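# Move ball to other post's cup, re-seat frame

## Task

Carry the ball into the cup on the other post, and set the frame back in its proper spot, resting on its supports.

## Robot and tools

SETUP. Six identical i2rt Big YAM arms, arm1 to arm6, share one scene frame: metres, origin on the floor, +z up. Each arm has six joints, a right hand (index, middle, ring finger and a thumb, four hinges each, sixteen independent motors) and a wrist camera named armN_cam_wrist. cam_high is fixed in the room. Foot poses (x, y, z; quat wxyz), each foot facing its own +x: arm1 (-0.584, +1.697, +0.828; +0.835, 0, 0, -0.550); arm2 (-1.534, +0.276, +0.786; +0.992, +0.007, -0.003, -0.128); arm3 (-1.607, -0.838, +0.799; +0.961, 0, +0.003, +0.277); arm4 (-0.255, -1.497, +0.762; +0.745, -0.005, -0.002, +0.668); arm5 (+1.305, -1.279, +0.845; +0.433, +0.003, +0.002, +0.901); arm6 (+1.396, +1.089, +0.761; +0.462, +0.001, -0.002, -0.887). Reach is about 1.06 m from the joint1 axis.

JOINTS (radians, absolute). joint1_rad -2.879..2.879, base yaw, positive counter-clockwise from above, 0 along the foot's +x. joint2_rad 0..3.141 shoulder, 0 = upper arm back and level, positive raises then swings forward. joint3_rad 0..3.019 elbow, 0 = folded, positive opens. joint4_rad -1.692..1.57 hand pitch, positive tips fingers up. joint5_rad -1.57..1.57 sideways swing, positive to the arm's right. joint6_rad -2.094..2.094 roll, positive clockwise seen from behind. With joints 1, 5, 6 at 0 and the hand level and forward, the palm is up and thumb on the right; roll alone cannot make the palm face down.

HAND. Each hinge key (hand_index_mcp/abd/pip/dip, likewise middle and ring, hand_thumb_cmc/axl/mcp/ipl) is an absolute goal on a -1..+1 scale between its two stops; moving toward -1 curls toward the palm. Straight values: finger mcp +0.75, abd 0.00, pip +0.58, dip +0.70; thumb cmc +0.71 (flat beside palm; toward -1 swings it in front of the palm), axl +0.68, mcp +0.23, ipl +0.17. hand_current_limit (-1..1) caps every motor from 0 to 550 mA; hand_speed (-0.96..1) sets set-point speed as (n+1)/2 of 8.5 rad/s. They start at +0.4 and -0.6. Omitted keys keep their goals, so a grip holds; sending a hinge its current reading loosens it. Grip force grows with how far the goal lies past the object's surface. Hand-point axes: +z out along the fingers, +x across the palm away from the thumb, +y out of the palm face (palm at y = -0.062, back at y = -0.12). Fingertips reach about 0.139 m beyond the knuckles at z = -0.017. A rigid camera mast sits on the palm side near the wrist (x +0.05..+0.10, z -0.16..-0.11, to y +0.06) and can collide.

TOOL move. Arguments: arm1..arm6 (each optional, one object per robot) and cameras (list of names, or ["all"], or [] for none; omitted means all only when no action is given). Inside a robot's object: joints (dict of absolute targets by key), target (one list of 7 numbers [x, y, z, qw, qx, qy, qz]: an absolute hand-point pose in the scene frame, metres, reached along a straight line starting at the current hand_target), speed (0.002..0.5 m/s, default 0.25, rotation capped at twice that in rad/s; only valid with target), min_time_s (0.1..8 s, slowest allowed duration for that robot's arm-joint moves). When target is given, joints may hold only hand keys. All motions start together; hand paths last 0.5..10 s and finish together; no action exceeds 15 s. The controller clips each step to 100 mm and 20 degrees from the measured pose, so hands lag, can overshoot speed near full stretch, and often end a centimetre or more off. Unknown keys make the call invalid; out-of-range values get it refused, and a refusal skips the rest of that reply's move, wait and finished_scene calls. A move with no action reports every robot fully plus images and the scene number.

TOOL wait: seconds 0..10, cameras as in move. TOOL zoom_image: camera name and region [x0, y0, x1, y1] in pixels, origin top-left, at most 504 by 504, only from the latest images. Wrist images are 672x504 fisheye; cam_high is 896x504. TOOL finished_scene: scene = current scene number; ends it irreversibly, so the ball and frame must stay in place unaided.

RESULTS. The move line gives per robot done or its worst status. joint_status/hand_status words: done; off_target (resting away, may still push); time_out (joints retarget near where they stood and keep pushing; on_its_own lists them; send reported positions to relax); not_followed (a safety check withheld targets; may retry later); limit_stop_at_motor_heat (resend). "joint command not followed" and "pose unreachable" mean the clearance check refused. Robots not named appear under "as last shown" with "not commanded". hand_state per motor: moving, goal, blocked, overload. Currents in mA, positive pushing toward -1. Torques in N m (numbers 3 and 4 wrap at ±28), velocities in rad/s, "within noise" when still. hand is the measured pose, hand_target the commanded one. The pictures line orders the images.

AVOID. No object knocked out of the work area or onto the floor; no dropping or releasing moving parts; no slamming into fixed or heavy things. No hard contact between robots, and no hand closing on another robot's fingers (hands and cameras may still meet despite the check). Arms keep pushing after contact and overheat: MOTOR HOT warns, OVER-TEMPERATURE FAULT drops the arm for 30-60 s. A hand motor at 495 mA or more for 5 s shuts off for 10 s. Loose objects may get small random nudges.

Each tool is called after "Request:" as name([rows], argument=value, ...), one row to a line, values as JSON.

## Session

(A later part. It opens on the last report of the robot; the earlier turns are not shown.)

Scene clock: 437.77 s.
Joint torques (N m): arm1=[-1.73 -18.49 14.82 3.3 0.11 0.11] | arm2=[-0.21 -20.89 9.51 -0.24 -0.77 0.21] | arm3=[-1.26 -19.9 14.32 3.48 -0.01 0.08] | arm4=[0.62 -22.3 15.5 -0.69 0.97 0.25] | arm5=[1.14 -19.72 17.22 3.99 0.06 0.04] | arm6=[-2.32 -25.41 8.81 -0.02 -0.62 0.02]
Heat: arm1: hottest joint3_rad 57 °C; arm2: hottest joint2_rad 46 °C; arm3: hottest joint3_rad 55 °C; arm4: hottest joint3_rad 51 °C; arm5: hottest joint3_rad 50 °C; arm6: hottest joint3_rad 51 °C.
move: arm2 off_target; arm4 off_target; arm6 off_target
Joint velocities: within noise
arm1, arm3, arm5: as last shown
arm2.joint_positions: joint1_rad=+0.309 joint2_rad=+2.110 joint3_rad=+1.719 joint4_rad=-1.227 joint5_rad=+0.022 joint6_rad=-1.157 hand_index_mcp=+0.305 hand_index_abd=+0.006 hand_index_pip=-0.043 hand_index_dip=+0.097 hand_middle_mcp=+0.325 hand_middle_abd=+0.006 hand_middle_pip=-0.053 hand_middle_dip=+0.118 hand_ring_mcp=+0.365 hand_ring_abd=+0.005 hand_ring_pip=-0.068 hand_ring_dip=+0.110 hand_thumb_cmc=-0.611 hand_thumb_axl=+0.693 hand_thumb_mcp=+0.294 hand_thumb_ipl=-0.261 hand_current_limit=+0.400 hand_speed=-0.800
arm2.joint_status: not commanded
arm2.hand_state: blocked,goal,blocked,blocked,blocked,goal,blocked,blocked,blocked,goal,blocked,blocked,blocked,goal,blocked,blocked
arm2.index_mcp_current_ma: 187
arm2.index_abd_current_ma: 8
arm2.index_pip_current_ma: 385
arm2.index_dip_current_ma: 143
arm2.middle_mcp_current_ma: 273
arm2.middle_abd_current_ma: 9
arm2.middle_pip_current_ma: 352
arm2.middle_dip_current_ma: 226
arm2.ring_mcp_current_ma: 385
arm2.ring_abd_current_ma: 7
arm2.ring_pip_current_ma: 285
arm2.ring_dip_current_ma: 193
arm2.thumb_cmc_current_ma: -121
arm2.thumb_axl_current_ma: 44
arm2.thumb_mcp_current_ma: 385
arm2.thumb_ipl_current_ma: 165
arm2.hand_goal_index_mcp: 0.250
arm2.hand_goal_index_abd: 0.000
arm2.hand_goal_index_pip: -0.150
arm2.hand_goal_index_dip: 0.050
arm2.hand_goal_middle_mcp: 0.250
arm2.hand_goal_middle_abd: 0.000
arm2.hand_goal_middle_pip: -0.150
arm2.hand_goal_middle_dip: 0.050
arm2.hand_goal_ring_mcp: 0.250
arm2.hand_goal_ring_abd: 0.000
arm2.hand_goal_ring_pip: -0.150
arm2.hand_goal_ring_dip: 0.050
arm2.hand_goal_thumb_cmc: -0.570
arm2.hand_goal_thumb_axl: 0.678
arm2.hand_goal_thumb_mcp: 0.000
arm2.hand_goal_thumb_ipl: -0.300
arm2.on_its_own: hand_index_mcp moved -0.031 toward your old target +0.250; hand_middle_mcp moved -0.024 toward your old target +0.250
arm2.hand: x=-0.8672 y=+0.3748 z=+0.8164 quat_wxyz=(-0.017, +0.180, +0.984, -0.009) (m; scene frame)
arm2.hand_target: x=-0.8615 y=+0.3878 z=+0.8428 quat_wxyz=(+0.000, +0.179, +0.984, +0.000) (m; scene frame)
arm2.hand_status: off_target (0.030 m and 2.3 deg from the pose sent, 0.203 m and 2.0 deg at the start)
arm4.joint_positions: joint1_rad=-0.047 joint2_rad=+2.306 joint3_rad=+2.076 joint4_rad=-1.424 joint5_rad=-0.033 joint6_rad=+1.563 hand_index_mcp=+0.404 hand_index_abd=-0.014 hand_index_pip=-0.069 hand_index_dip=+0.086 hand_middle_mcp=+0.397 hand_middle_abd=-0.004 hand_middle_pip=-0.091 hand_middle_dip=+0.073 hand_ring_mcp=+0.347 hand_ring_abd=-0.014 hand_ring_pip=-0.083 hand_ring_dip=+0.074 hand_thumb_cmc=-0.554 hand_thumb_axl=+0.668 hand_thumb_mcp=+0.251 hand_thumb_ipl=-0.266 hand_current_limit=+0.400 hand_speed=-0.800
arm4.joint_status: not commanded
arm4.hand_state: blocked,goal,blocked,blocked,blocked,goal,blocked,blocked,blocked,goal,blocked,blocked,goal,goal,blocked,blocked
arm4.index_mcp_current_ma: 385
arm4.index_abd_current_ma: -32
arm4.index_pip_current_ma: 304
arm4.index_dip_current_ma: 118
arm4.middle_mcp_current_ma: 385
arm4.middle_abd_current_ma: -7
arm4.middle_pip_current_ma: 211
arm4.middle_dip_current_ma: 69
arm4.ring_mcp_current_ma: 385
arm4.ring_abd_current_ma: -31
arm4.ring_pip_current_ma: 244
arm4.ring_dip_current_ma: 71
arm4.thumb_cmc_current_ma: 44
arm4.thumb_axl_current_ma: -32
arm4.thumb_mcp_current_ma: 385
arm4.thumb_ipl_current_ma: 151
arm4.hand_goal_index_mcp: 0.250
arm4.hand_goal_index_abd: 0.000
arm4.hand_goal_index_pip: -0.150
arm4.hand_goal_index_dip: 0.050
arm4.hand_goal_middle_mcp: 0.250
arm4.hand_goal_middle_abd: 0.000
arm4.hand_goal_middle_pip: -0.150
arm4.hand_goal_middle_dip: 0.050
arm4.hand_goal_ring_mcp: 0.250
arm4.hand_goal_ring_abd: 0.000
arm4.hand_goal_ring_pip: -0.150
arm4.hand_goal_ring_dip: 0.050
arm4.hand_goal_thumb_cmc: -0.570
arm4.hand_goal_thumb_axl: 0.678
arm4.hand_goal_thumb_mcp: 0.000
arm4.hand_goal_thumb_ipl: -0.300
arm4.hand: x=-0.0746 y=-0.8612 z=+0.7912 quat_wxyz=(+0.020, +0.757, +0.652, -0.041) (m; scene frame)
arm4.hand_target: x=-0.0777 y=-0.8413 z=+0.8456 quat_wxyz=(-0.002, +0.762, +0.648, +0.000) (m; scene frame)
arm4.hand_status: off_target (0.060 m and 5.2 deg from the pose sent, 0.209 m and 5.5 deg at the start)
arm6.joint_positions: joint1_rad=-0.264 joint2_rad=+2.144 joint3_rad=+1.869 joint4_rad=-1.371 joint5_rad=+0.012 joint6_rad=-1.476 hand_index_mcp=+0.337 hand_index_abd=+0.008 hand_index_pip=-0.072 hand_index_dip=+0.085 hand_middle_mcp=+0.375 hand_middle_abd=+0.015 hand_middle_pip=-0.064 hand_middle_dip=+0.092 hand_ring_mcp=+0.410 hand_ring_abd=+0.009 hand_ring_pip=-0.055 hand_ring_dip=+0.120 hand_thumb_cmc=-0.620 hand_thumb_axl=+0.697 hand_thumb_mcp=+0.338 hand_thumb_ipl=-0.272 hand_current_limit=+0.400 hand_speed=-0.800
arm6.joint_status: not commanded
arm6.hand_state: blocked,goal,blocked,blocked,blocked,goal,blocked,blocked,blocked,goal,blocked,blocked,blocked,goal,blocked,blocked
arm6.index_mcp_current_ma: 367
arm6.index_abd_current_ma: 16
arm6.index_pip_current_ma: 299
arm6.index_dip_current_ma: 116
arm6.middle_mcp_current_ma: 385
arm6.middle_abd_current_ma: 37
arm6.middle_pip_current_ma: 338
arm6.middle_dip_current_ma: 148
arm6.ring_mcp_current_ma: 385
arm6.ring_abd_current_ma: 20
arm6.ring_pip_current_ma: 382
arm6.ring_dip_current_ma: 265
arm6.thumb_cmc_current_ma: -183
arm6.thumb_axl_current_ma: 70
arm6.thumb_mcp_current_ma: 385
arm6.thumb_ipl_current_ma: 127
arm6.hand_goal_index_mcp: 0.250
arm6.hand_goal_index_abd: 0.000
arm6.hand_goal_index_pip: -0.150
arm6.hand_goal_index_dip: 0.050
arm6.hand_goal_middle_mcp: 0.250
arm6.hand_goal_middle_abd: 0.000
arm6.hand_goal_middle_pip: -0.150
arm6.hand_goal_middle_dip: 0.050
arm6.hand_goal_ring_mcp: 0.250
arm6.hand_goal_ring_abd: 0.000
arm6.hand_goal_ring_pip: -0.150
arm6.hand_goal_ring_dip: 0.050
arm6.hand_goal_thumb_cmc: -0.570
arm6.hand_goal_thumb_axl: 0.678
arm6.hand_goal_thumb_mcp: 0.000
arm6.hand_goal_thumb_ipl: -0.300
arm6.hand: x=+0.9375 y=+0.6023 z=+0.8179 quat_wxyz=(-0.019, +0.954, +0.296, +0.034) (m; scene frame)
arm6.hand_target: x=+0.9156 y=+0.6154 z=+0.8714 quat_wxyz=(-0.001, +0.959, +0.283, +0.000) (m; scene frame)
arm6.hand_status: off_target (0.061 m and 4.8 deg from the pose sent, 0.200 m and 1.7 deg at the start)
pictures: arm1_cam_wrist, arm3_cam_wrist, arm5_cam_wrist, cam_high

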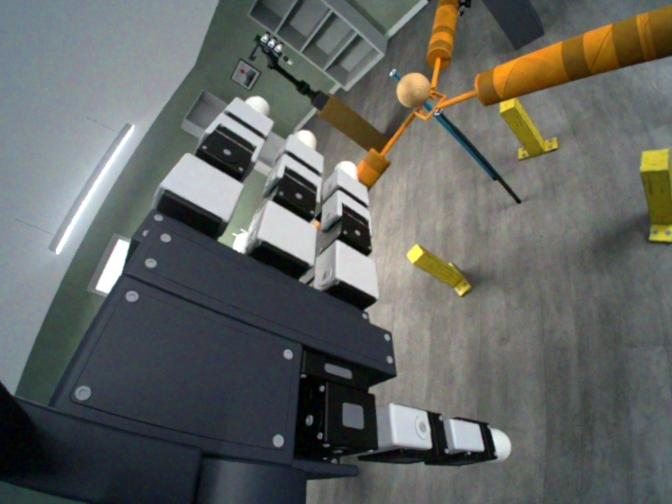

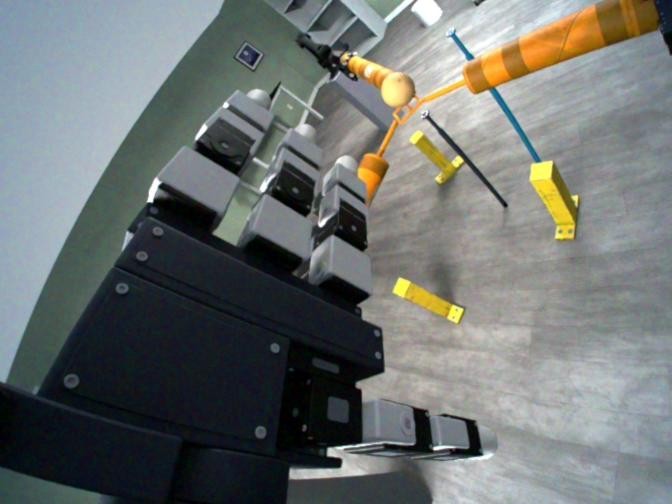

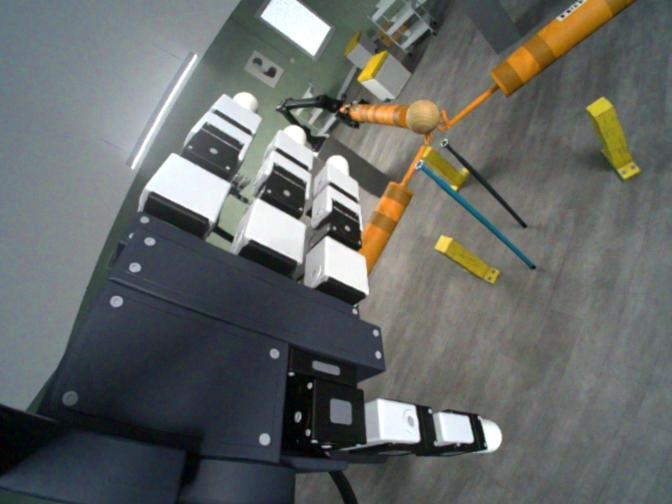

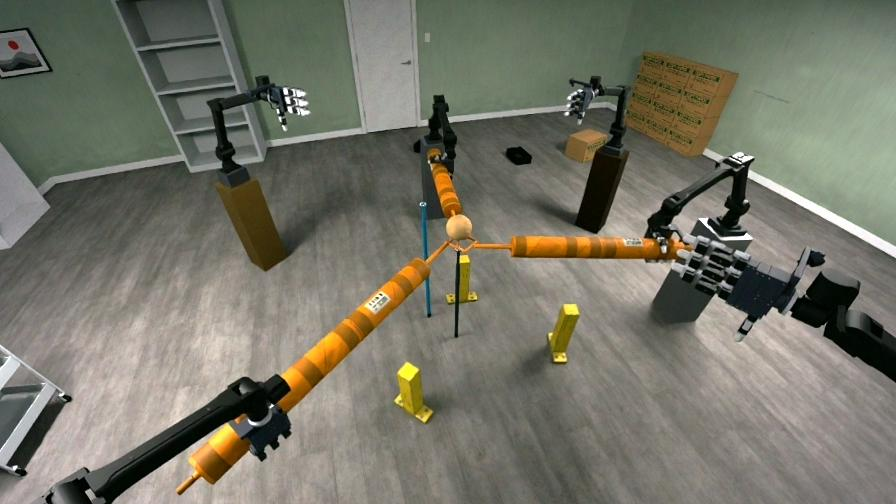

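Request:
move(arm2={"target": [-0.8675, 0.369, 0.787, 0, 0.1790, 0.9838, 0], "speed": 0.05}, arm4={"target": [-0.0837, -0.860, 0.805, 0, 0.7620, 0.6476, 0], "speed": 0.05}, arm6={"target": [0.9096, 0.596, 0.814, 0, 0.9590, 0.2834, 0], "speed": 0.05}, cameras=["cam_high", "arm3_cam_wrist", "arm5_cam_wrist", "arm1_cam_wrist"])

Request:
zoom_image(camera="cam_high", region=[410, 180, 510, 280])

Request:
zoom_image(camera="arm3_cam_wrist", region=[380, 60, 500, 180])

Request:
zoom_image(camera="arm5_cam_wrist", region=[400, 80, 520, 200])

Request:
zoom_image(camera="arm1_cam_wrist", region=[380, 60, 500, 180])

Scene clock: 455.70 s.
Joint torques (N m): arm1=[-1.73 -18.49 14.82 3.32 0.11 0.11] | arm2=[-1.55 -18.67 9.21 0.31 -0.96 0.11] | arm3=[-1.26 -19.9 14.31 3.48 -0.01 0.08] | arm4=[0.56 -24.82 8.57 0.02 0.96 0.23] | arm5=[1.08 -19.84 17.2 3.95 0.05 0.03] | arm6=[-0.26 -23.18 8.91 0.21 -0.96 0.3]
Heat: arm1: hottest joint3_rad 58 °C; arm2: hottest joint2_rad 42 °C; arm3: hottest joint3_rad 55 °C; arm4: hottest joint3_rad 49 °C; arm5: hottest joint3_rad 50 °C; arm6: hottest joint3_rad 49 °C.
move: arm2 off_target; arm4 off_target; arm6 off_target
Joint velocities: within noise
arm1.joint_positions: joint1_rad=-0.050 joint2_rad=+1.903 joint3_rad=+2.139 joint4_rad=-0.273 joint5_rad=-0.003 joint6_rad=+1.557 hand_index_mcp=+0.755 hand_index_abd=+0.002 hand_index_pip=+0.577 hand_index_dip=+0.696 hand_middle_mcp=+0.755 hand_middle_abd=+0.002 hand_middle_pip=+0.577 hand_middle_dip=+0.696 hand_ring_mcp=+0.755 hand_ring_abd=+0.002 hand_ring_pip=+0.577 hand_ring_dip=+0.696 hand_thumb_cmc=+0.715 hand_thumb_axl=+0.677 hand_thumb_mcp=+0.226 hand_thumb_ipl=+0.168 hand_current_limit=+0.400 hand_speed=-0.600
arm1.joint_status: not commanded
arm1.hand_state: goal,goal,goal,goal,goal,goal,goal,goal,goal,goal,goal,goal,goal,goal,goal,goal
arm1.index_mcp_current_ma: 0
arm1.index_abd_current_ma: 0
arm1.index_pip_current_ma: 0
arm1.index_dip_current_ma: 0
arm1.middle_mcp_current_ma: 0
arm1.middle_abd_current_ma: 1
arm1.middle_pip_current_ma: 0
arm1.middle_dip_current_ma: 0
arm1.ring_mcp_current_ma: 0
arm1.ring_abd_current_ma: 0
arm1.ring_pip_current_ma: 0
arm1.ring_dip_current_ma: 0
arm1.thumb_cmc_current_ma: 0
arm1.thumb_axl_current_ma: 0
arm1.thumb_mcp_current_ma: 0
arm1.thumb_ipl_current_ma: 0
arm1.hand_goal_index_mcp: 0.754
arm1.hand_goal_index_abd: 0.000
arm1.hand_goal_index_pip: 0.576
arm1.hand_goal_index_dip: 0.696
arm1.hand_goal_middle_mcp: 0.754
arm1.hand_goal_middle_abd: 0.000
arm1.hand_goal_middle_pip: 0.576
arm1.hand_goal_middle_dip: 0.696
arm1.hand_goal_ring_mcp: 0.754
arm1.hand_goal_ring_abd: 0.000
arm1.hand_goal_ring_pip: 0.576
arm1.hand_goal_ring_dip: 0.696
arm1.hand_goal_thumb_cmc: 0.714
arm1.hand_goal_thumb_axl: 0.678
arm1.hand_goal_thumb_mcp: 0.226
arm1.hand_goal_thumb_ipl: 0.168
arm1.hand: x=-0.3752 y=+0.8913 z=+1.3524 quat_wxyz=(+0.399, +0.594, -0.406, +0.568) (m; scene frame)
arm1.hand_target: x=-0.3824 y=+0.8957 z=+1.3974 quat_wxyz=(+0.415, +0.565, -0.395, +0.594) (m; scene frame)
arm1.hand_status: not commanded
arm2.joint_positions: joint1_rad=+0.294 joint2_rad=+2.125 joint3_rad=+1.630 joint4_rad=-1.109 joint5_rad=+0.027 joint6_rad=-1.176 hand_index_mcp=+0.306 hand_index_abd=+0.000 hand_index_pip=-0.043 hand_index_dip=+0.097 hand_middle_mcp=+0.325 hand_middle_abd=+0.001 hand_middle_pip=-0.053 hand_middle_dip=+0.118 hand_ring_mcp=+0.365 hand_ring_abd=-0.001 hand_ring_pip=-0.068 hand_ring_dip=+0.109 hand_thumb_cmc=-0.605 hand_thumb_axl=+0.691 hand_thumb_mcp=+0.294 hand_thumb_ipl=-0.261 hand_current_limit=+0.400 hand_speed=-0.800
arm2.joint_status: not commanded
arm2.hand_state: blocked,goal,blocked,blocked,blocked,goal,blocked,blocked,blocked,goal,blocked,blocked,blocked,goal,blocked,blocked
arm2.index_mcp_current_ma: 191
arm2.index_abd_current_ma: 0
arm2.index_pip_current_ma: 385
arm2.index_dip_current_ma: 143
arm2.middle_mcp_current_ma: 273
arm2.middle_abd_current_ma: 1
arm2.middle_pip_current_ma: 352
arm2.middle_dip_current_ma: 226
arm2.ring_mcp_current_ma: 385
arm2.ring_abd_current_ma: -1
arm2.ring_pip_current_ma: 286
arm2.ring_dip_current_ma: 192
arm2.thumb_cmc_current_ma: -99
arm2.thumb_axl_current_ma: 35
arm2.thumb_mcp_current_ma: 385
arm2.thumb_ipl_current_ma: 165
arm2.hand_goal_index_mcp: 0.250
arm2.hand_goal_index_abd: 0.000
arm2.hand_goal_index_pip: -0.150
arm2.hand_goal_index_dip: 0.050
arm2.hand_goal_middle_mcp: 0.250
arm2.hand_goal_middle_abd: 0.000
arm2.hand_goal_middle_pip: -0.150
arm2.hand_goal_middle_dip: 0.050
arm2.hand_goal_ring_mcp: 0.250
arm2.hand_goal_ring_abd: 0.000
arm2.hand_goal_ring_pip: -0.150
arm2.hand_goal_ring_dip: 0.050
arm2.hand_goal_thumb_cmc: -0.570
arm2.hand_goal_thumb_axl: 0.678
arm2.hand_goal_thumb_mcp: 0.000
arm2.hand_goal_thumb_ipl: -0.300
arm2.hand: x=-0.8761 y=+0.3651 z=+0.7767 quat_wxyz=(-0.010, +0.178, +0.984, -0.010) (m; scene frame)
arm2.hand_target: x=-0.8678 y=+0.3689 z=+0.7870 quat_wxyz=(+0.000, +0.179, +0.984, +0.000) (m; scene frame)
arm2.hand_status: off_target (0.014 m and 1.7 deg from the pose sent, 0.030 m and 2.3 deg at the start)
arm3.joint_positions: joint1_rad=-0.105 joint2_rad=+1.898 joint3_rad=+2.130 joint4_rad=-0.271 joint5_rad=+0.002 joint6_rad=+1.558 hand_index_mcp=+0.757 hand_index_abd=+0.002 hand_index_pip=+0.577 hand_index_dip=+0.696 hand_middle_mcp=+0.756 hand_middle_abd=+0.002 hand_middle_pip=+0.577 hand_middle_dip=+0.696 hand_ring_mcp=+0.756 hand_ring_abd=+0.002 hand_ring_pip=+0.577 hand_ring_dip=+0.696 hand_thumb_cmc=+0.716 hand_thumb_axl=+0.677 hand_thumb_mcp=+0.226 hand_thumb_ipl=+0.168 hand_current_limit=+0.400 hand_speed=-0.600
arm3.joint_status: not commanded
arm3.hand_state: goal,goal,goal,goal,goal,goal,goal,goal,goal,goal,goal,goal,goal,goal,goal,goal
arm3.index_mcp_current_ma: 2
arm3.index_abd_current_ma: 2
arm3.index_pip_current_ma: 0
arm3.index_dip_current_ma: 0
arm3.middle_mcp_current_ma: 2
arm3.middle_abd_current_ma: 1
arm3.middle_pip_current_ma: 0
arm3.middle_dip_current_ma: 0
arm3.ring_mcp_current_ma: 2
arm3.ring_abd_current_ma: 1
arm3.ring_pip_current_ma: 0
arm3.ring_dip_current_ma: 0
arm3.thumb_cmc_current_ma: 2
arm3.thumb_axl_current_ma: 0
arm3.thumb_mcp_current_ma: 0
arm3.thumb_ipl_current_ma: 0
arm3.hand_goal_index_mcp: 0.754
arm3.hand_goal_index_abd: 0.000
arm3.hand_goal_index_pip: 0.576
arm3.hand_goal_index_dip: 0.696
arm3.hand_goal_middle_mcp: 0.754
arm3.hand_goal_middle_abd: 0.000
arm3.hand_goal_middle_pip: 0.576
arm3.hand_goal_middle_dip: 0.696
arm3.hand_goal_ring_mcp: 0.754
arm3.hand_goal_ring_abd: 0.000
arm3.hand_goal_ring_pip: 0.576
arm3.hand_goal_ring_dip: 0.696
arm3.hand_goal_thumb_cmc: 0.714
arm3.hand_goal_thumb_axl: 0.678
arm3.hand_goal_thumb_mcp: 0.226
arm3.hand_goal_thumb_ipl: 0.168
arm3.hand: x=-0.8243 y=-0.5499 z=+1.3171 quat_wxyz=(-0.152, +0.704, +0.167, +0.674) (m; scene frame)
arm3.hand_target: x=-0.8253 y=-0.5587 z=+1.3631 quat_wxyz=(-0.160, +0.674, +0.153, +0.704) (m; scene frame)
arm3.hand_status: not commanded
arm4.joint_positions: joint1_rad=-0.039 joint2_rad=+2.305 joint3_rad=+1.972 joint4_rad=-1.303 joint5_rad=-0.033 joint6_rad=+1.571 hand_index_mcp=+0.404 hand_index_abd=-0.013 hand_index_pip=-0.069 hand_index_dip=+0.085 hand_middle_mcp=+0.397 hand_middle_abd=-0.002 hand_middle_pip=-0.091 hand_middle_dip=+0.073 hand_ring_mcp=+0.348 hand_ring_abd=-0.010 hand_ring_pip=-0.083 hand_ring_dip=+0.074 hand_thumb_cmc=-0.564 hand_thumb_axl=+0.668 hand_thumb_mcp=+0.251 hand_thumb_ipl=-0.266 hand_current_limit=+0.400 hand_speed=-0.800
arm4.joint_status: not commanded
arm4.hand_state: blocked,goal,blocked,blocked,blocked,goal,blocked,blocked,blocked,goal,blocked,blocked,goal,goal,blocked,blocked
arm4.index_mcp_current_ma: 385
arm4.index_abd_current_ma: -29
arm4.index_pip_current_ma: 303
arm4.index_dip_current_ma: 112
arm4.middle_mcp_current_ma: 385
arm4.middle_abd_current_ma: -4
arm4.middle_pip_current_ma: 211
arm4.middle_dip_current_ma: 69
arm4.ring_mcp_current_ma: 385
arm4.ring_abd_current_ma: -21
arm4.ring_pip_current_ma: 244
arm4.ring_dip_current_ma: 71
arm4.thumb_cmc_current_ma: 13
arm4.thumb_axl_current_ma: -32
arm4.thumb_mcp_current_ma: 385
arm4.thumb_ipl_current_ma: 151
arm4.hand_goal_index_mcp: 0.250
arm4.hand_goal_index_abd: 0.000
arm4.hand_goal_index_pip: -0.150
arm4.hand_goal_index_dip: 0.050
arm4.hand_goal_middle_mcp: 0.250
arm4.hand_goal_middle_abd: 0.000
arm4.hand_goal_middle_pip: -0.150
arm4.hand_goal_middle_dip: 0.050
arm4.hand_goal_ring_mcp: 0.250
arm4.hand_goal_ring_abd: 0.000
arm4.hand_goal_ring_pip: -0.150
arm4.hand_goal_ring_dip: 0.050
arm4.hand_goal_thumb_cmc: -0.570
arm4.hand_goal_thumb_axl: 0.678
arm4.hand_goal_thumb_mcp: 0.000
arm4.hand_goal_thumb_ipl: -0.300
arm4.hand: x=-0.0803 y=-0.8677 z=+0.7530 quat_wxyz=(+0.015, +0.757, +0.652, -0.034) (m; scene frame)
arm4.hand_target: x=-0.0836 y=-0.8608 z=+0.8032 quat_wxyz=(-0.001, +0.762, +0.647, -0.001) (m; scene frame)
arm4.hand_status: off_target (0.053 m and 4.3 deg from the pose sent, 0.017 m and 5.2 deg at the start)
arm5.joint_positions: joint1_rad=+0.093 joint2_rad=+1.897 joint3_rad=+2.140 joint4_rad=-0.272 joint5_rad=-0.001 joint6_rad=+1.561 hand_index_mcp=+0.755 hand_index_abd=+0.002 hand_index_pip=+0.577 hand_index_dip=+0.696 hand_middle_mcp=+0.755 hand_middle_abd=+0.002 hand_middle_pip=+0.577 hand_middle_dip=+0.696 hand_ring_mcp=+0.755 hand_ring_abd=+0.002 hand_ring_pip=+0.577 hand_ring_dip=+0.696 hand_thumb_cmc=+0.715 hand_thumb_axl=+0.677 hand_thumb_mcp=+0.226 hand_thumb_ipl=+0.168 hand_current_limit=+0.400 hand_speed=-0.600
arm5.joint_status: not commanded
arm5.hand_state: goal,goal,goal,goal,goal,goal,goal,goal,goal,goal,goal,goal,goal,goal,goal,goal
arm5.index_mcp_current_ma: 5
arm5.index_abd_current_ma: 6
arm5.index_pip_current_ma: 3
arm5.index_dip_current_ma: 0
arm5.middle_mcp_current_ma: 5
arm5.middle_abd_current_ma: 7
arm5.middle_pip_current_ma: 3
arm5.middle_dip_current_ma: 0
arm5.ring_mcp_current_ma: 6
arm5.ring_abd_current_ma: 8
arm5.ring_pip_current_ma: 3
arm5.ring_dip_current_ma: 0
arm5.thumb_cmc_current_ma: 4
arm5.thumb_axl_current_ma: -3
arm5.thumb_mcp_current_ma: -1
arm5.thumb_ipl_current_ma: -2
arm5.hand_goal_index_mcp: 0.754
arm5.hand_goal_index_abd: 0.000
arm5.hand_goal_index_pip: 0.576
arm5.hand_goal_index_dip: 0.696
arm5.hand_goal_middle_mcp: 0.754
arm5.hand_goal_middle_abd: 0.000
arm5.hand_goal_middle_pip: 0.576
arm5.hand_goal_middle_dip: 0.696
arm5.hand_goal_ring_mcp: 0.754
arm5.hand_goal_ring_abd: 0.000
arm5.hand_goal_ring_pip: 0.576
arm5.hand_goal_ring_dip: 0.696
arm5.hand_goal_thumb_cmc: 0.714
arm5.hand_goal_thumb_axl: 0.678
arm5.hand_goal_thumb_mcp: 0.226
arm5.hand_goal_thumb_ipl: 0.168
arm5.hand: x=+0.7969 y=-0.6243 z=+1.3770 quat_wxyz=(-0.642, +0.279, +0.660, +0.273) (m; scene frame)
arm5.hand_target: x=+0.7958 y=-0.6294 z=+1.4164 quat_wxyz=(-0.669, +0.269, +0.633, +0.280) (m; scene frame)
arm5.hand_status: not commanded
arm6.joint_positions: joint1_rad=-0.272 joint2_rad=+2.194 joint3_rad=+1.854 joint4_rad=-1.282 joint5_rad=+0.018 joint6_rad=-1.484 hand_index_mcp=+0.339 hand_index_abd=+0.003 hand_index_pip=-0.072 hand_index_dip=+0.085 hand_middle_mcp=+0.375 hand_middle_abd=+0.009 hand_middle_pip=-0.064 hand_middle_dip=+0.088 hand_ring_mcp=+0.407 hand_ring_abd=+0.000 hand_ring_pip=-0.058 hand_ring_dip=+0.106 hand_thumb_cmc=-0.599 hand_thumb_axl=+0.692 hand_thumb_mcp=+0.338 hand_thumb_ipl=-0.272 hand_current_limit=+0.400 hand_speed=-0.800
arm6.joint_status: not commanded
arm6.hand_state: blocked,goal,blocked,blocked,blocked,goal,blocked,blocked,blocked,goal,blocked,blocked,blocked,goal,blocked,blocked
arm6.index_mcp_current_ma: 376
arm6.index_abd_current_ma: 6
arm6.index_pip_current_ma: 299
arm6.index_dip_current_ma: 116
arm6.middle_mcp_current_ma: 385
arm6.middle_abd_current_ma: 21
arm6.middle_pip_current_ma: 338
arm6.middle_dip_current_ma: 130
arm6.ring_mcp_current_ma: 385
arm6.ring_abd_current_ma: 0
arm6.ring_pip_current_ma: 364
arm6.ring_dip_current_ma: 204
arm6.thumb_cmc_current_ma: -95
arm6.thumb_axl_current_ma: 51
arm6.thumb_mcp_current_ma: 385
arm6.thumb_ipl_current_ma: 127
arm6.hand_goal_index_mcp: 0.250
arm6.hand_goal_index_abd: 0.000
arm6.hand_goal_index_pip: -0.150
arm6.hand_goal_index_dip: 0.050
arm6.hand_goal_middle_mcp: 0.250
arm6.hand_goal_middle_abd: 0.000
arm6.hand_goal_middle_pip: -0.150
arm6.hand_goal_middle_dip: 0.050
arm6.hand_goal_ring_mcp: 0.250
arm6.hand_goal_ring_abd: 0.000
arm6.hand_goal_ring_pip: -0.150
arm6.hand_goal_ring_dip: 0.050
arm6.hand_goal_thumb_cmc: -0.570
arm6.hand_goal_thumb_axl: 0.678
arm6.hand_goal_thumb_mcp: 0.000
arm6.hand_goal_thumb_ipl: -0.300
arm6.hand: x=+0.9247 y=+0.5988 z=+0.7809 quat_wxyz=(-0.016, +0.954, +0.297, +0.022) (m; scene frame)
arm6.hand_target: x=+0.9102 y=+0.5967 z=+0.8138 quat_wxyz=(+0.000, +0.959, +0.284, +0.000) (m; scene frame)
arm6.hand_status: off_target (0.036 m and 3.5 deg from the pose sent, 0.029 m and 4.7 deg at the start)
pictures: arm1_cam_wrist, arm3_cam_wrist, arm5_cam_wrist, cam_high

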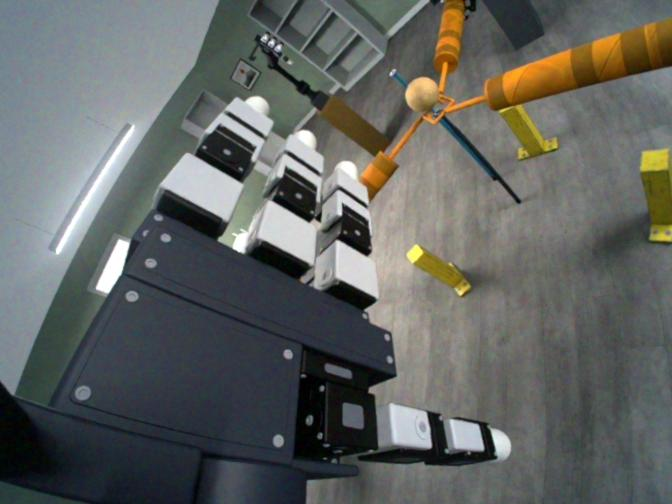

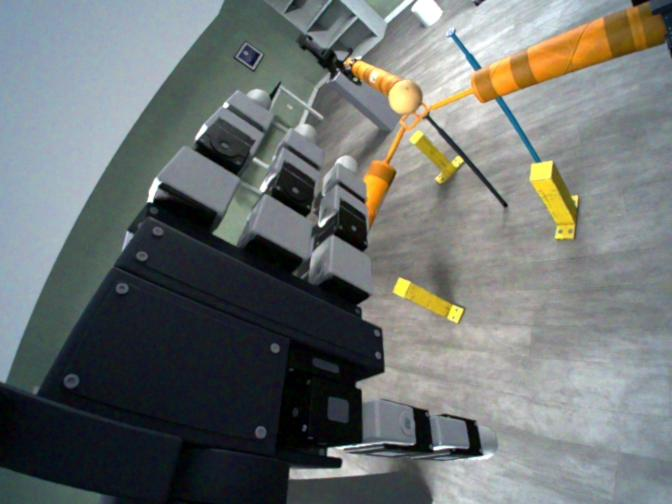

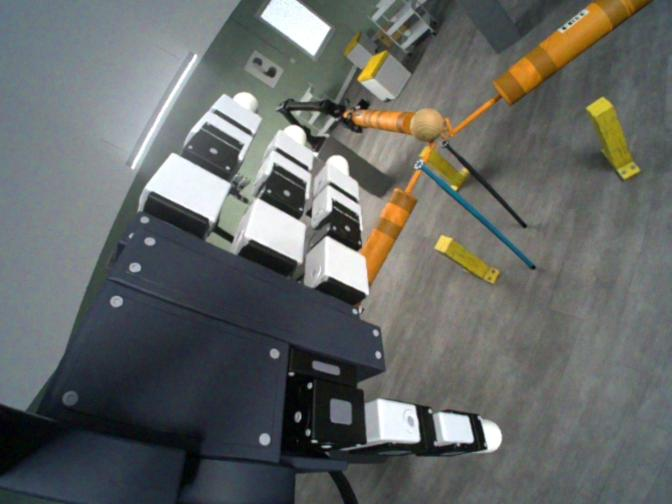

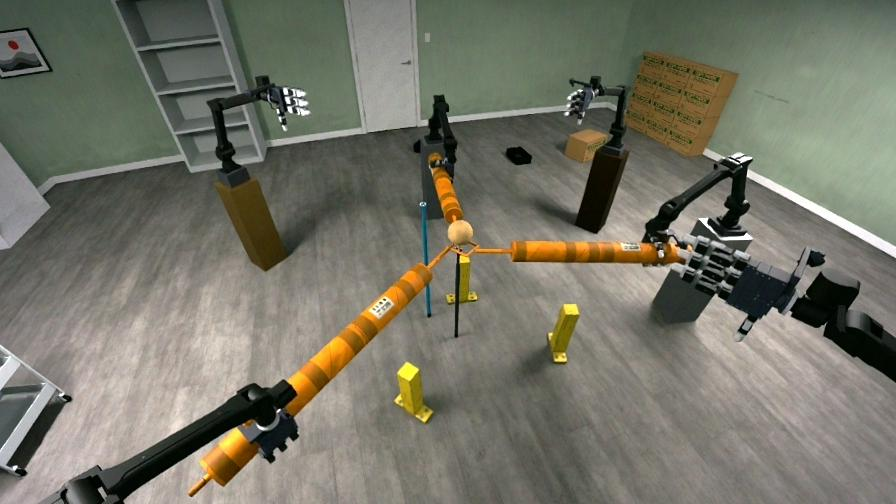

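Scaled by 5.040 from the camera's 896x504 image, which has a finer 1280x720 frame.

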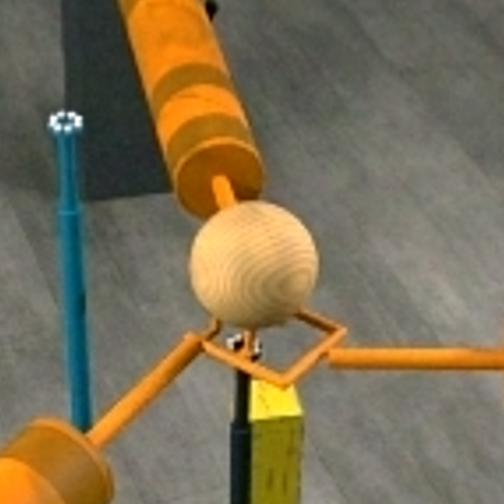

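Scaled by 4.200 from the camera's 672x504 image, which has a finer 960x720 frame.

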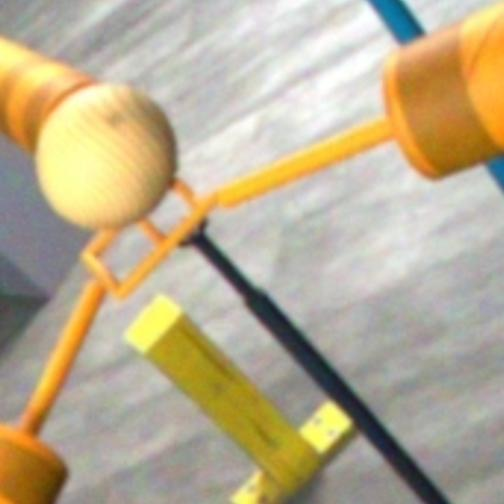

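Scaled by 4.200 from the camera's 672x504 image, which has a finer 960x720 frame.

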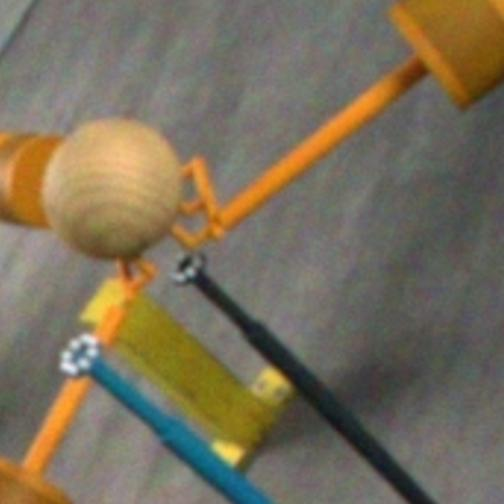

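Scaled by 4.200 from the camera's 672x504 image, which has a finer 960x720 frame.

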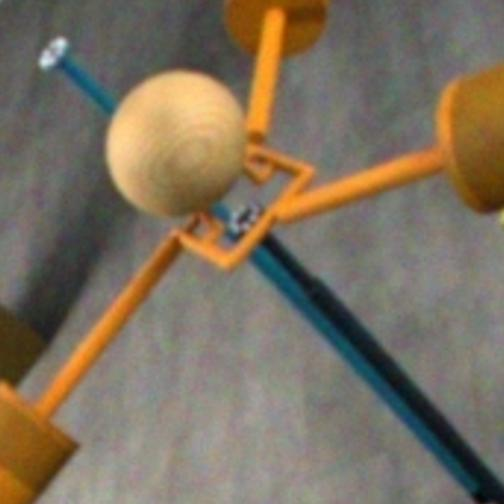

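Request:
move(arm2={"target": [-0.860, 0.3565, 0.765, 0, 0.1790, 0.9838, 0], "speed": 0.04}, arm4={"target": [-0.0755, -0.873, 0.794, 0, 0.7620, 0.6476, 0], "speed": 0.04}, arm6={"target": [0.918, 0.584, 0.786, 0, 0.9590, 0.2834, 0], "speed": 0.04}, cameras=["cam_high", "arm3_cam_wrist", "arm5_cam_wrist", "arm1_cam_wrist"])

Request:
zoom_image(camera="cam_high", region=[410, 180, 510, 280])

Request:
zoom_image(camera="arm3_cam_wrist", region=[380, 60, 500, 180])

Request:
zoom_image(camera="arm5_cam_wrist", region=[400, 80, 520, 200])

Request:
zoom_image(camera="arm1_cam_wrist", region=[380, 60, 500, 180])

Scene clock: 470.67 s.
Joint torques (N m): arm1=[-1.73 -18.49 14.82 3.3 0.11 0.11] | arm2=[-1.79 -18.32 10.04 0.09 -1.26 0.08] | arm3=[-1.26 -19.84 14.34 3.48 -0.01 0.08] | arm4=[-0.67 -24.64 8.25 0.01 0.87 0.17] | arm5=[1.14 -19.78 17.21 3.97 0.05 0.03] | arm6=[-0.03 -23.12 8.03 0.2 -0.87 0.32]
Heat: arm1: hottest joint3_rad 58 °C; arm2: hottest joint2_rad 41 °C; arm3: hottest joint3_rad 55 °C; arm4: hottest joint3_rad 48 °C; arm5: hottest joint3_rad 50 °C; arm6: hottest joint3_rad 49 °C.
move: arm2 off_target; arm4 off_target; arm6 off_target
Joint velocities: within noise
arm1, arm3, arm5: as last shown
arm2.joint_positions: joint1_rad=+0.276 joint2_rad=+2.161 joint3_rad=+1.630 joint4_rad=-1.073 joint5_rad=+0.034 joint6_rad=-1.193 hand_index_mcp=+0.307 hand_index_abd=+0.000 hand_index_pip=-0.043 hand_index_dip=+0.097 hand_middle_mcp=+0.325 hand_middle_abd=+0.001 hand_middle_pip=-0.053 hand_middle_dip=+0.118 hand_ring_mcp=+0.365 hand_ring_abd=-0.001 hand_ring_pip=-0.068 hand_ring_dip=+0.109 hand_thumb_cmc=-0.605 hand_thumb_axl=+0.691 hand_thumb_mcp=+0.294 hand_thumb_ipl=-0.261 hand_current_limit=+0.400 hand_speed=-0.800
arm2.joint_status: not commanded
arm2.hand_state: blocked,goal,blocked,blocked,blocked,goal,blocked,blocked,blocked,goal,blocked,blocked,blocked,goal,blocked,blocked
arm2.index_mcp_current_ma: 194
arm2.index_abd_current_ma: 0
arm2.index_pip_current_ma: 385
arm2.index_dip_current_ma: 143
arm2.middle_mcp_current_ma: 273
arm2.middle_abd_current_ma: 1
arm2.middle_pip_current_ma: 352
arm2.middle_dip_current_ma: 226
arm2.ring_mcp_current_ma: 385
arm2.ring_abd_current_ma: -1
arm2.ring_pip_current_ma: 286
arm2.ring_dip_current_ma: 192
arm2.thumb_cmc_current_ma: -99
arm2.thumb_axl_current_ma: 35
arm2.thumb_mcp_current_ma: 385
arm2.thumb_ipl_current_ma: 165
arm2.hand_goal_index_mcp: 0.250
arm2.hand_goal_index_abd: 0.000
arm2.hand_goal_index_pip: -0.150
arm2.hand_goal_index_dip: 0.050
arm2.hand_goal_middle_mcp: 0.250
arm2.hand_goal_middle_abd: 0.000
arm2.hand_goal_middle_pip: -0.150
arm2.hand_goal_middle_dip: 0.050
arm2.hand_goal_ring_mcp: 0.250
arm2.hand_goal_ring_abd: 0.000
arm2.hand_goal_ring_pip: -0.150
arm2.hand_goal_ring_dip: 0.050
arm2.hand_goal_thumb_cmc: -0.570
arm2.hand_goal_thumb_axl: 0.678
arm2.hand_goal_thumb_mcp: 0.000
arm2.hand_goal_thumb_ipl: -0.300
arm2.hand: x=-0.8720 y=+0.3532 z=+0.7549 quat_wxyz=(-0.010, +0.178, +0.984, -0.013) (m; scene frame)
arm2.hand_target: x=-0.8603 y=+0.3565 z=+0.7653 quat_wxyz=(+0.000, +0.179, +0.984, +0.000) (m; scene frame)
arm2.hand_status: off_target (0.016 m and 1.9 deg from the pose sent, 0.022 m and 1.6 deg at the start)
arm4.joint_positions: joint1_rad=-0.039 joint2_rad=+2.282 joint3_rad=+1.899 joint4_rad=-1.253 joint5_rad=-0.029 joint6_rad=+1.563 hand_index_mcp=+0.404 hand_index_abd=-0.013 hand_index_pip=-0.071 hand_index_dip=+0.082 hand_middle_mcp=+0.397 hand_middle_abd=-0.002 hand_middle_pip=-0.091 hand_middle_dip=+0.073 hand_ring_mcp=+0.349 hand_ring_abd=-0.010 hand_ring_pip=-0.079 hand_ring_dip=+0.076 hand_thumb_cmc=-0.570 hand_thumb_axl=+0.668 hand_thumb_mcp=+0.251 hand_thumb_ipl=-0.266 hand_current_limit=+0.400 hand_speed=-0.800
arm4.joint_status: not commanded
arm4.hand_state: blocked,goal,blocked,blocked,blocked,goal,blocked,blocked,blocked,goal,blocked,blocked,goal,goal,blocked,blocked
arm4.index_mcp_current_ma: 385
arm4.index_abd_current_ma: -29
arm4.index_pip_current_ma: 294
arm4.index_dip_current_ma: 101
arm4.middle_mcp_current_ma: 385
arm4.middle_abd_current_ma: -4
arm4.middle_pip_current_ma: 211
arm4.middle_dip_current_ma: 69
arm4.ring_mcp_current_ma: 385
arm4.ring_abd_current_ma: -22
arm4.ring_pip_current_ma: 258
arm4.ring_dip_current_ma: 78
arm4.thumb_cmc_current_ma: -1
arm4.thumb_axl_current_ma: -32
arm4.thumb_mcp_current_ma: 385
arm4.thumb_ipl_current_ma: 151
arm4.hand_goal_index_mcp: 0.250
arm4.hand_goal_index_abd: 0.000
arm4.hand_goal_index_pip: -0.150
arm4.hand_goal_index_dip: 0.050
arm4.hand_goal_middle_mcp: 0.250
arm4.hand_goal_middle_abd: 0.000
arm4.hand_goal_middle_pip: -0.150
arm4.hand_goal_middle_dip: 0.050
arm4.hand_goal_ring_mcp: 0.250
arm4.hand_goal_ring_abd: 0.000
arm4.hand_goal_ring_pip: -0.150
arm4.hand_goal_ring_dip: 0.050
arm4.hand_goal_thumb_cmc: -0.570
arm4.hand_goal_thumb_axl: 0.678
arm4.hand_goal_thumb_mcp: 0.000
arm4.hand_goal_thumb_ipl: -0.300
arm4.hand: x=-0.0811 y=-0.8792 z=+0.7425 quat_wxyz=(+0.016, +0.755, +0.655, -0.033) (m; scene frame)
arm4.hand_target: x=-0.0756 y=-0.8738 z=+0.7923 quat_wxyz=(+0.000, +0.762, +0.647, +0.000) (m; scene frame)
arm4.hand_status: off_target (0.052 m and 4.3 deg from the pose sent, 0.042 m and 4.3 deg at the start)
arm6.joint_positions: joint1_rad=-0.253 joint2_rad=+2.221 joint3_rad=+1.839 joint4_rad=-1.224 joint5_rad=+0.016 joint6_rad=-1.463 hand_index_mcp=+0.339 hand_index_abd=+0.005 hand_index_pip=-0.072 hand_index_dip=+0.085 hand_middle_mcp=+0.375 hand_middle_abd=+0.009 hand_middle_pip=-0.069 hand_middle_dip=+0.086 hand_ring_mcp=+0.406 hand_ring_abd=+0.000 hand_ring_pip=-0.071 hand_ring_dip=+0.101 hand_thumb_cmc=-0.587 hand_thumb_axl=+0.690 hand_thumb_mcp=+0.337 hand_thumb_ipl=-0.272 hand_current_limit=+0.400 hand_speed=-0.800
arm6.joint_status: not commanded
arm6.hand_state: blocked,goal,blocked,blocked,blocked,goal,blocked,blocked,blocked,goal,blocked,blocked,goal,goal,blocked,blocked
arm6.index_mcp_current_ma: 376
arm6.index_abd_current_ma: 10
arm6.index_pip_current_ma: 299
arm6.index_dip_current_ma: 116
arm6.middle_mcp_current_ma: 385
arm6.middle_abd_current_ma: 21
arm6.middle_pip_current_ma: 317
arm6.middle_dip_current_ma: 122
arm6.ring_mcp_current_ma: 385
arm6.ring_abd_current_ma: 0
arm6.ring_pip_current_ma: 307
arm6.ring_dip_current_ma: 183
arm6.thumb_cmc_current_ma: -52
arm6.thumb_axl_current_ma: 43
arm6.thumb_mcp_current_ma: 385
arm6.thumb_ipl_current_ma: 127
arm6.hand_goal_index_mcp: 0.250
arm6.hand_goal_index_abd: 0.000
arm6.hand_goal_index_pip: -0.150
arm6.hand_goal_index_dip: 0.050
arm6.hand_goal_middle_mcp: 0.250
arm6.hand_goal_middle_abd: 0.000
arm6.hand_goal_middle_pip: -0.150
arm6.hand_goal_middle_dip: 0.050
arm6.hand_goal_ring_mcp: 0.250
arm6.hand_goal_ring_abd: 0.000
arm6.hand_goal_ring_pip: -0.150
arm6.hand_goal_ring_dip: 0.050
arm6.hand_goal_thumb_cmc: -0.570
arm6.hand_goal_thumb_axl: 0.678
arm6.hand_goal_thumb_mcp: 0.000
arm6.hand_goal_thumb_ipl: -0.300
arm6.hand: x=+0.9282 y=+0.5854 z=+0.7592 quat_wxyz=(-0.012, +0.955, +0.296, +0.014) (m; scene frame)
arm6.hand_target: x=+0.9183 y=+0.5843 z=+0.7857 quat_wxyz=(+0.000, +0.959, +0.284, +0.000) (m; scene frame)
arm6.hand_status: off_target (0.029 m and 2.6 deg from the pose sent, 0.017 m and 3.5 deg at the start)
pictures: arm1_cam_wrist, arm3_cam_wrist, arm5_cam_wrist, cam_high

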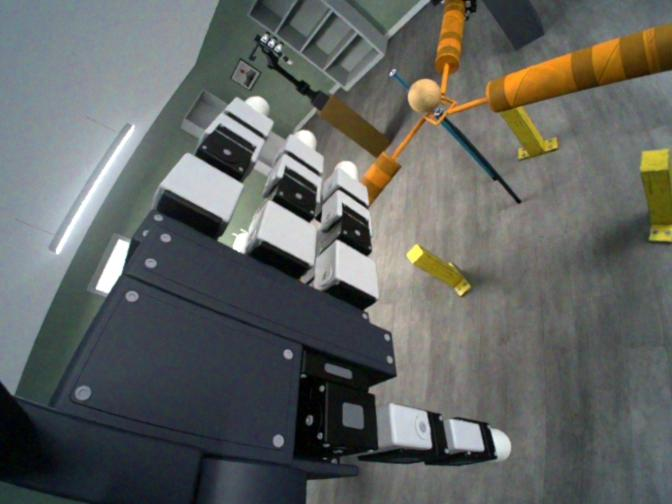

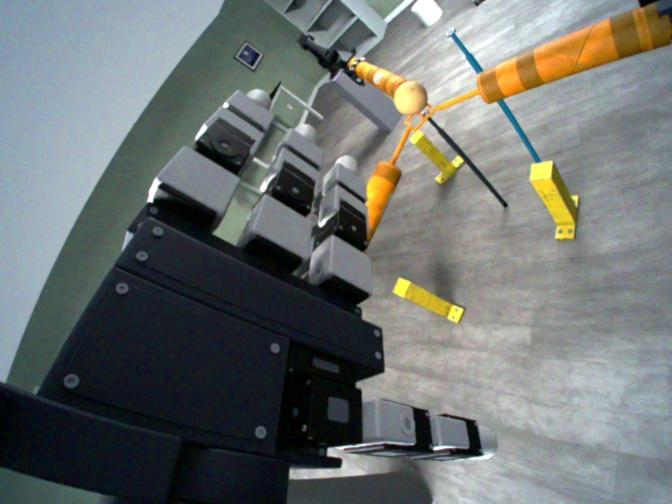

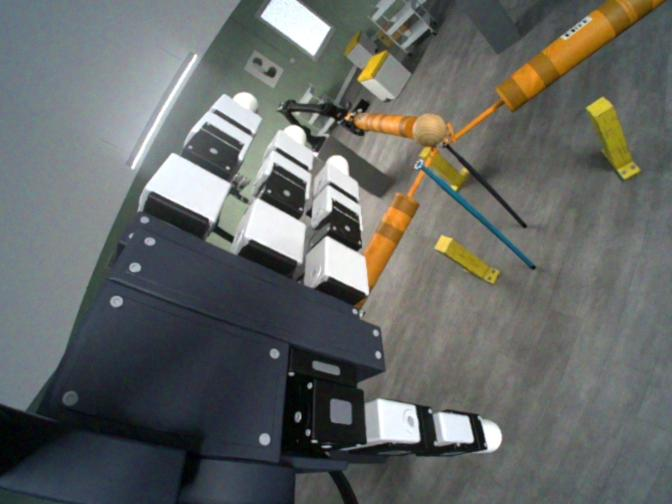

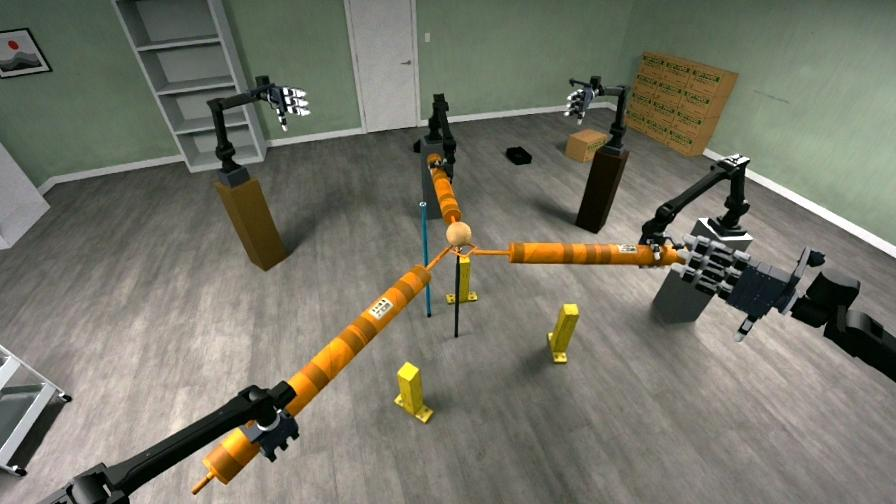

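Scaled by 5.040 from the camera's 896x504 image, which has a finer 1280x720 frame.

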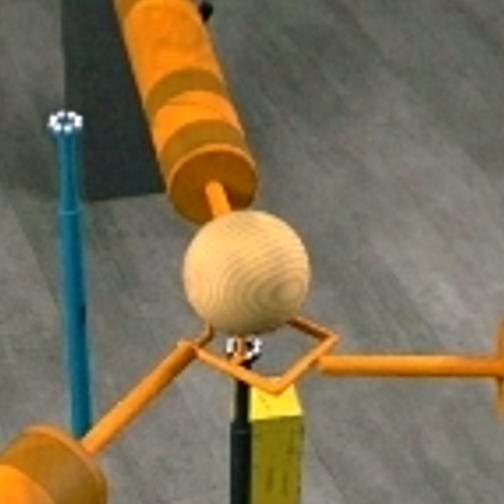

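Scaled by 4.200 from the camera's 672x504 image, which has a finer 960x720 frame.

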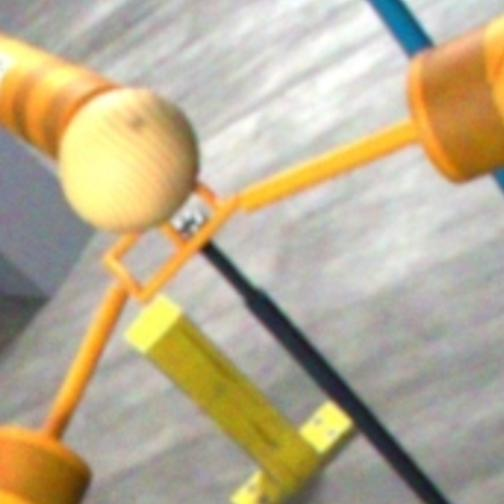

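Scaled by 4.200 from the camera's 672x504 image, which has a finer 960x720 frame.

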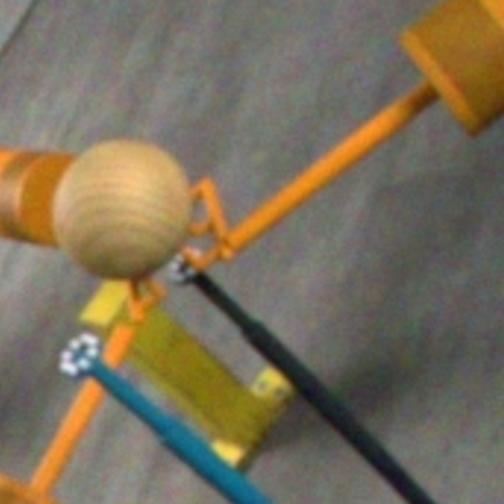

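Scaled by 4.200 from the camera's 672x504 image, which has a finer 960x720 frame.

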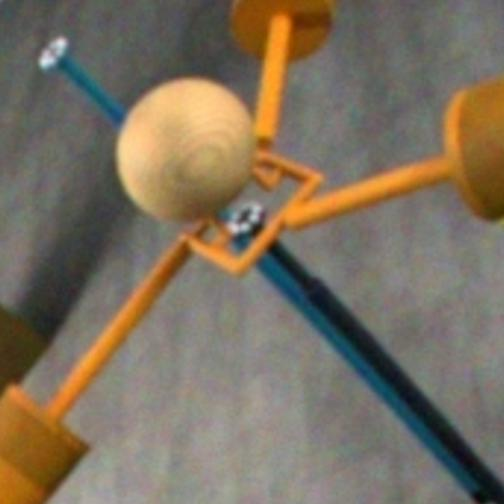

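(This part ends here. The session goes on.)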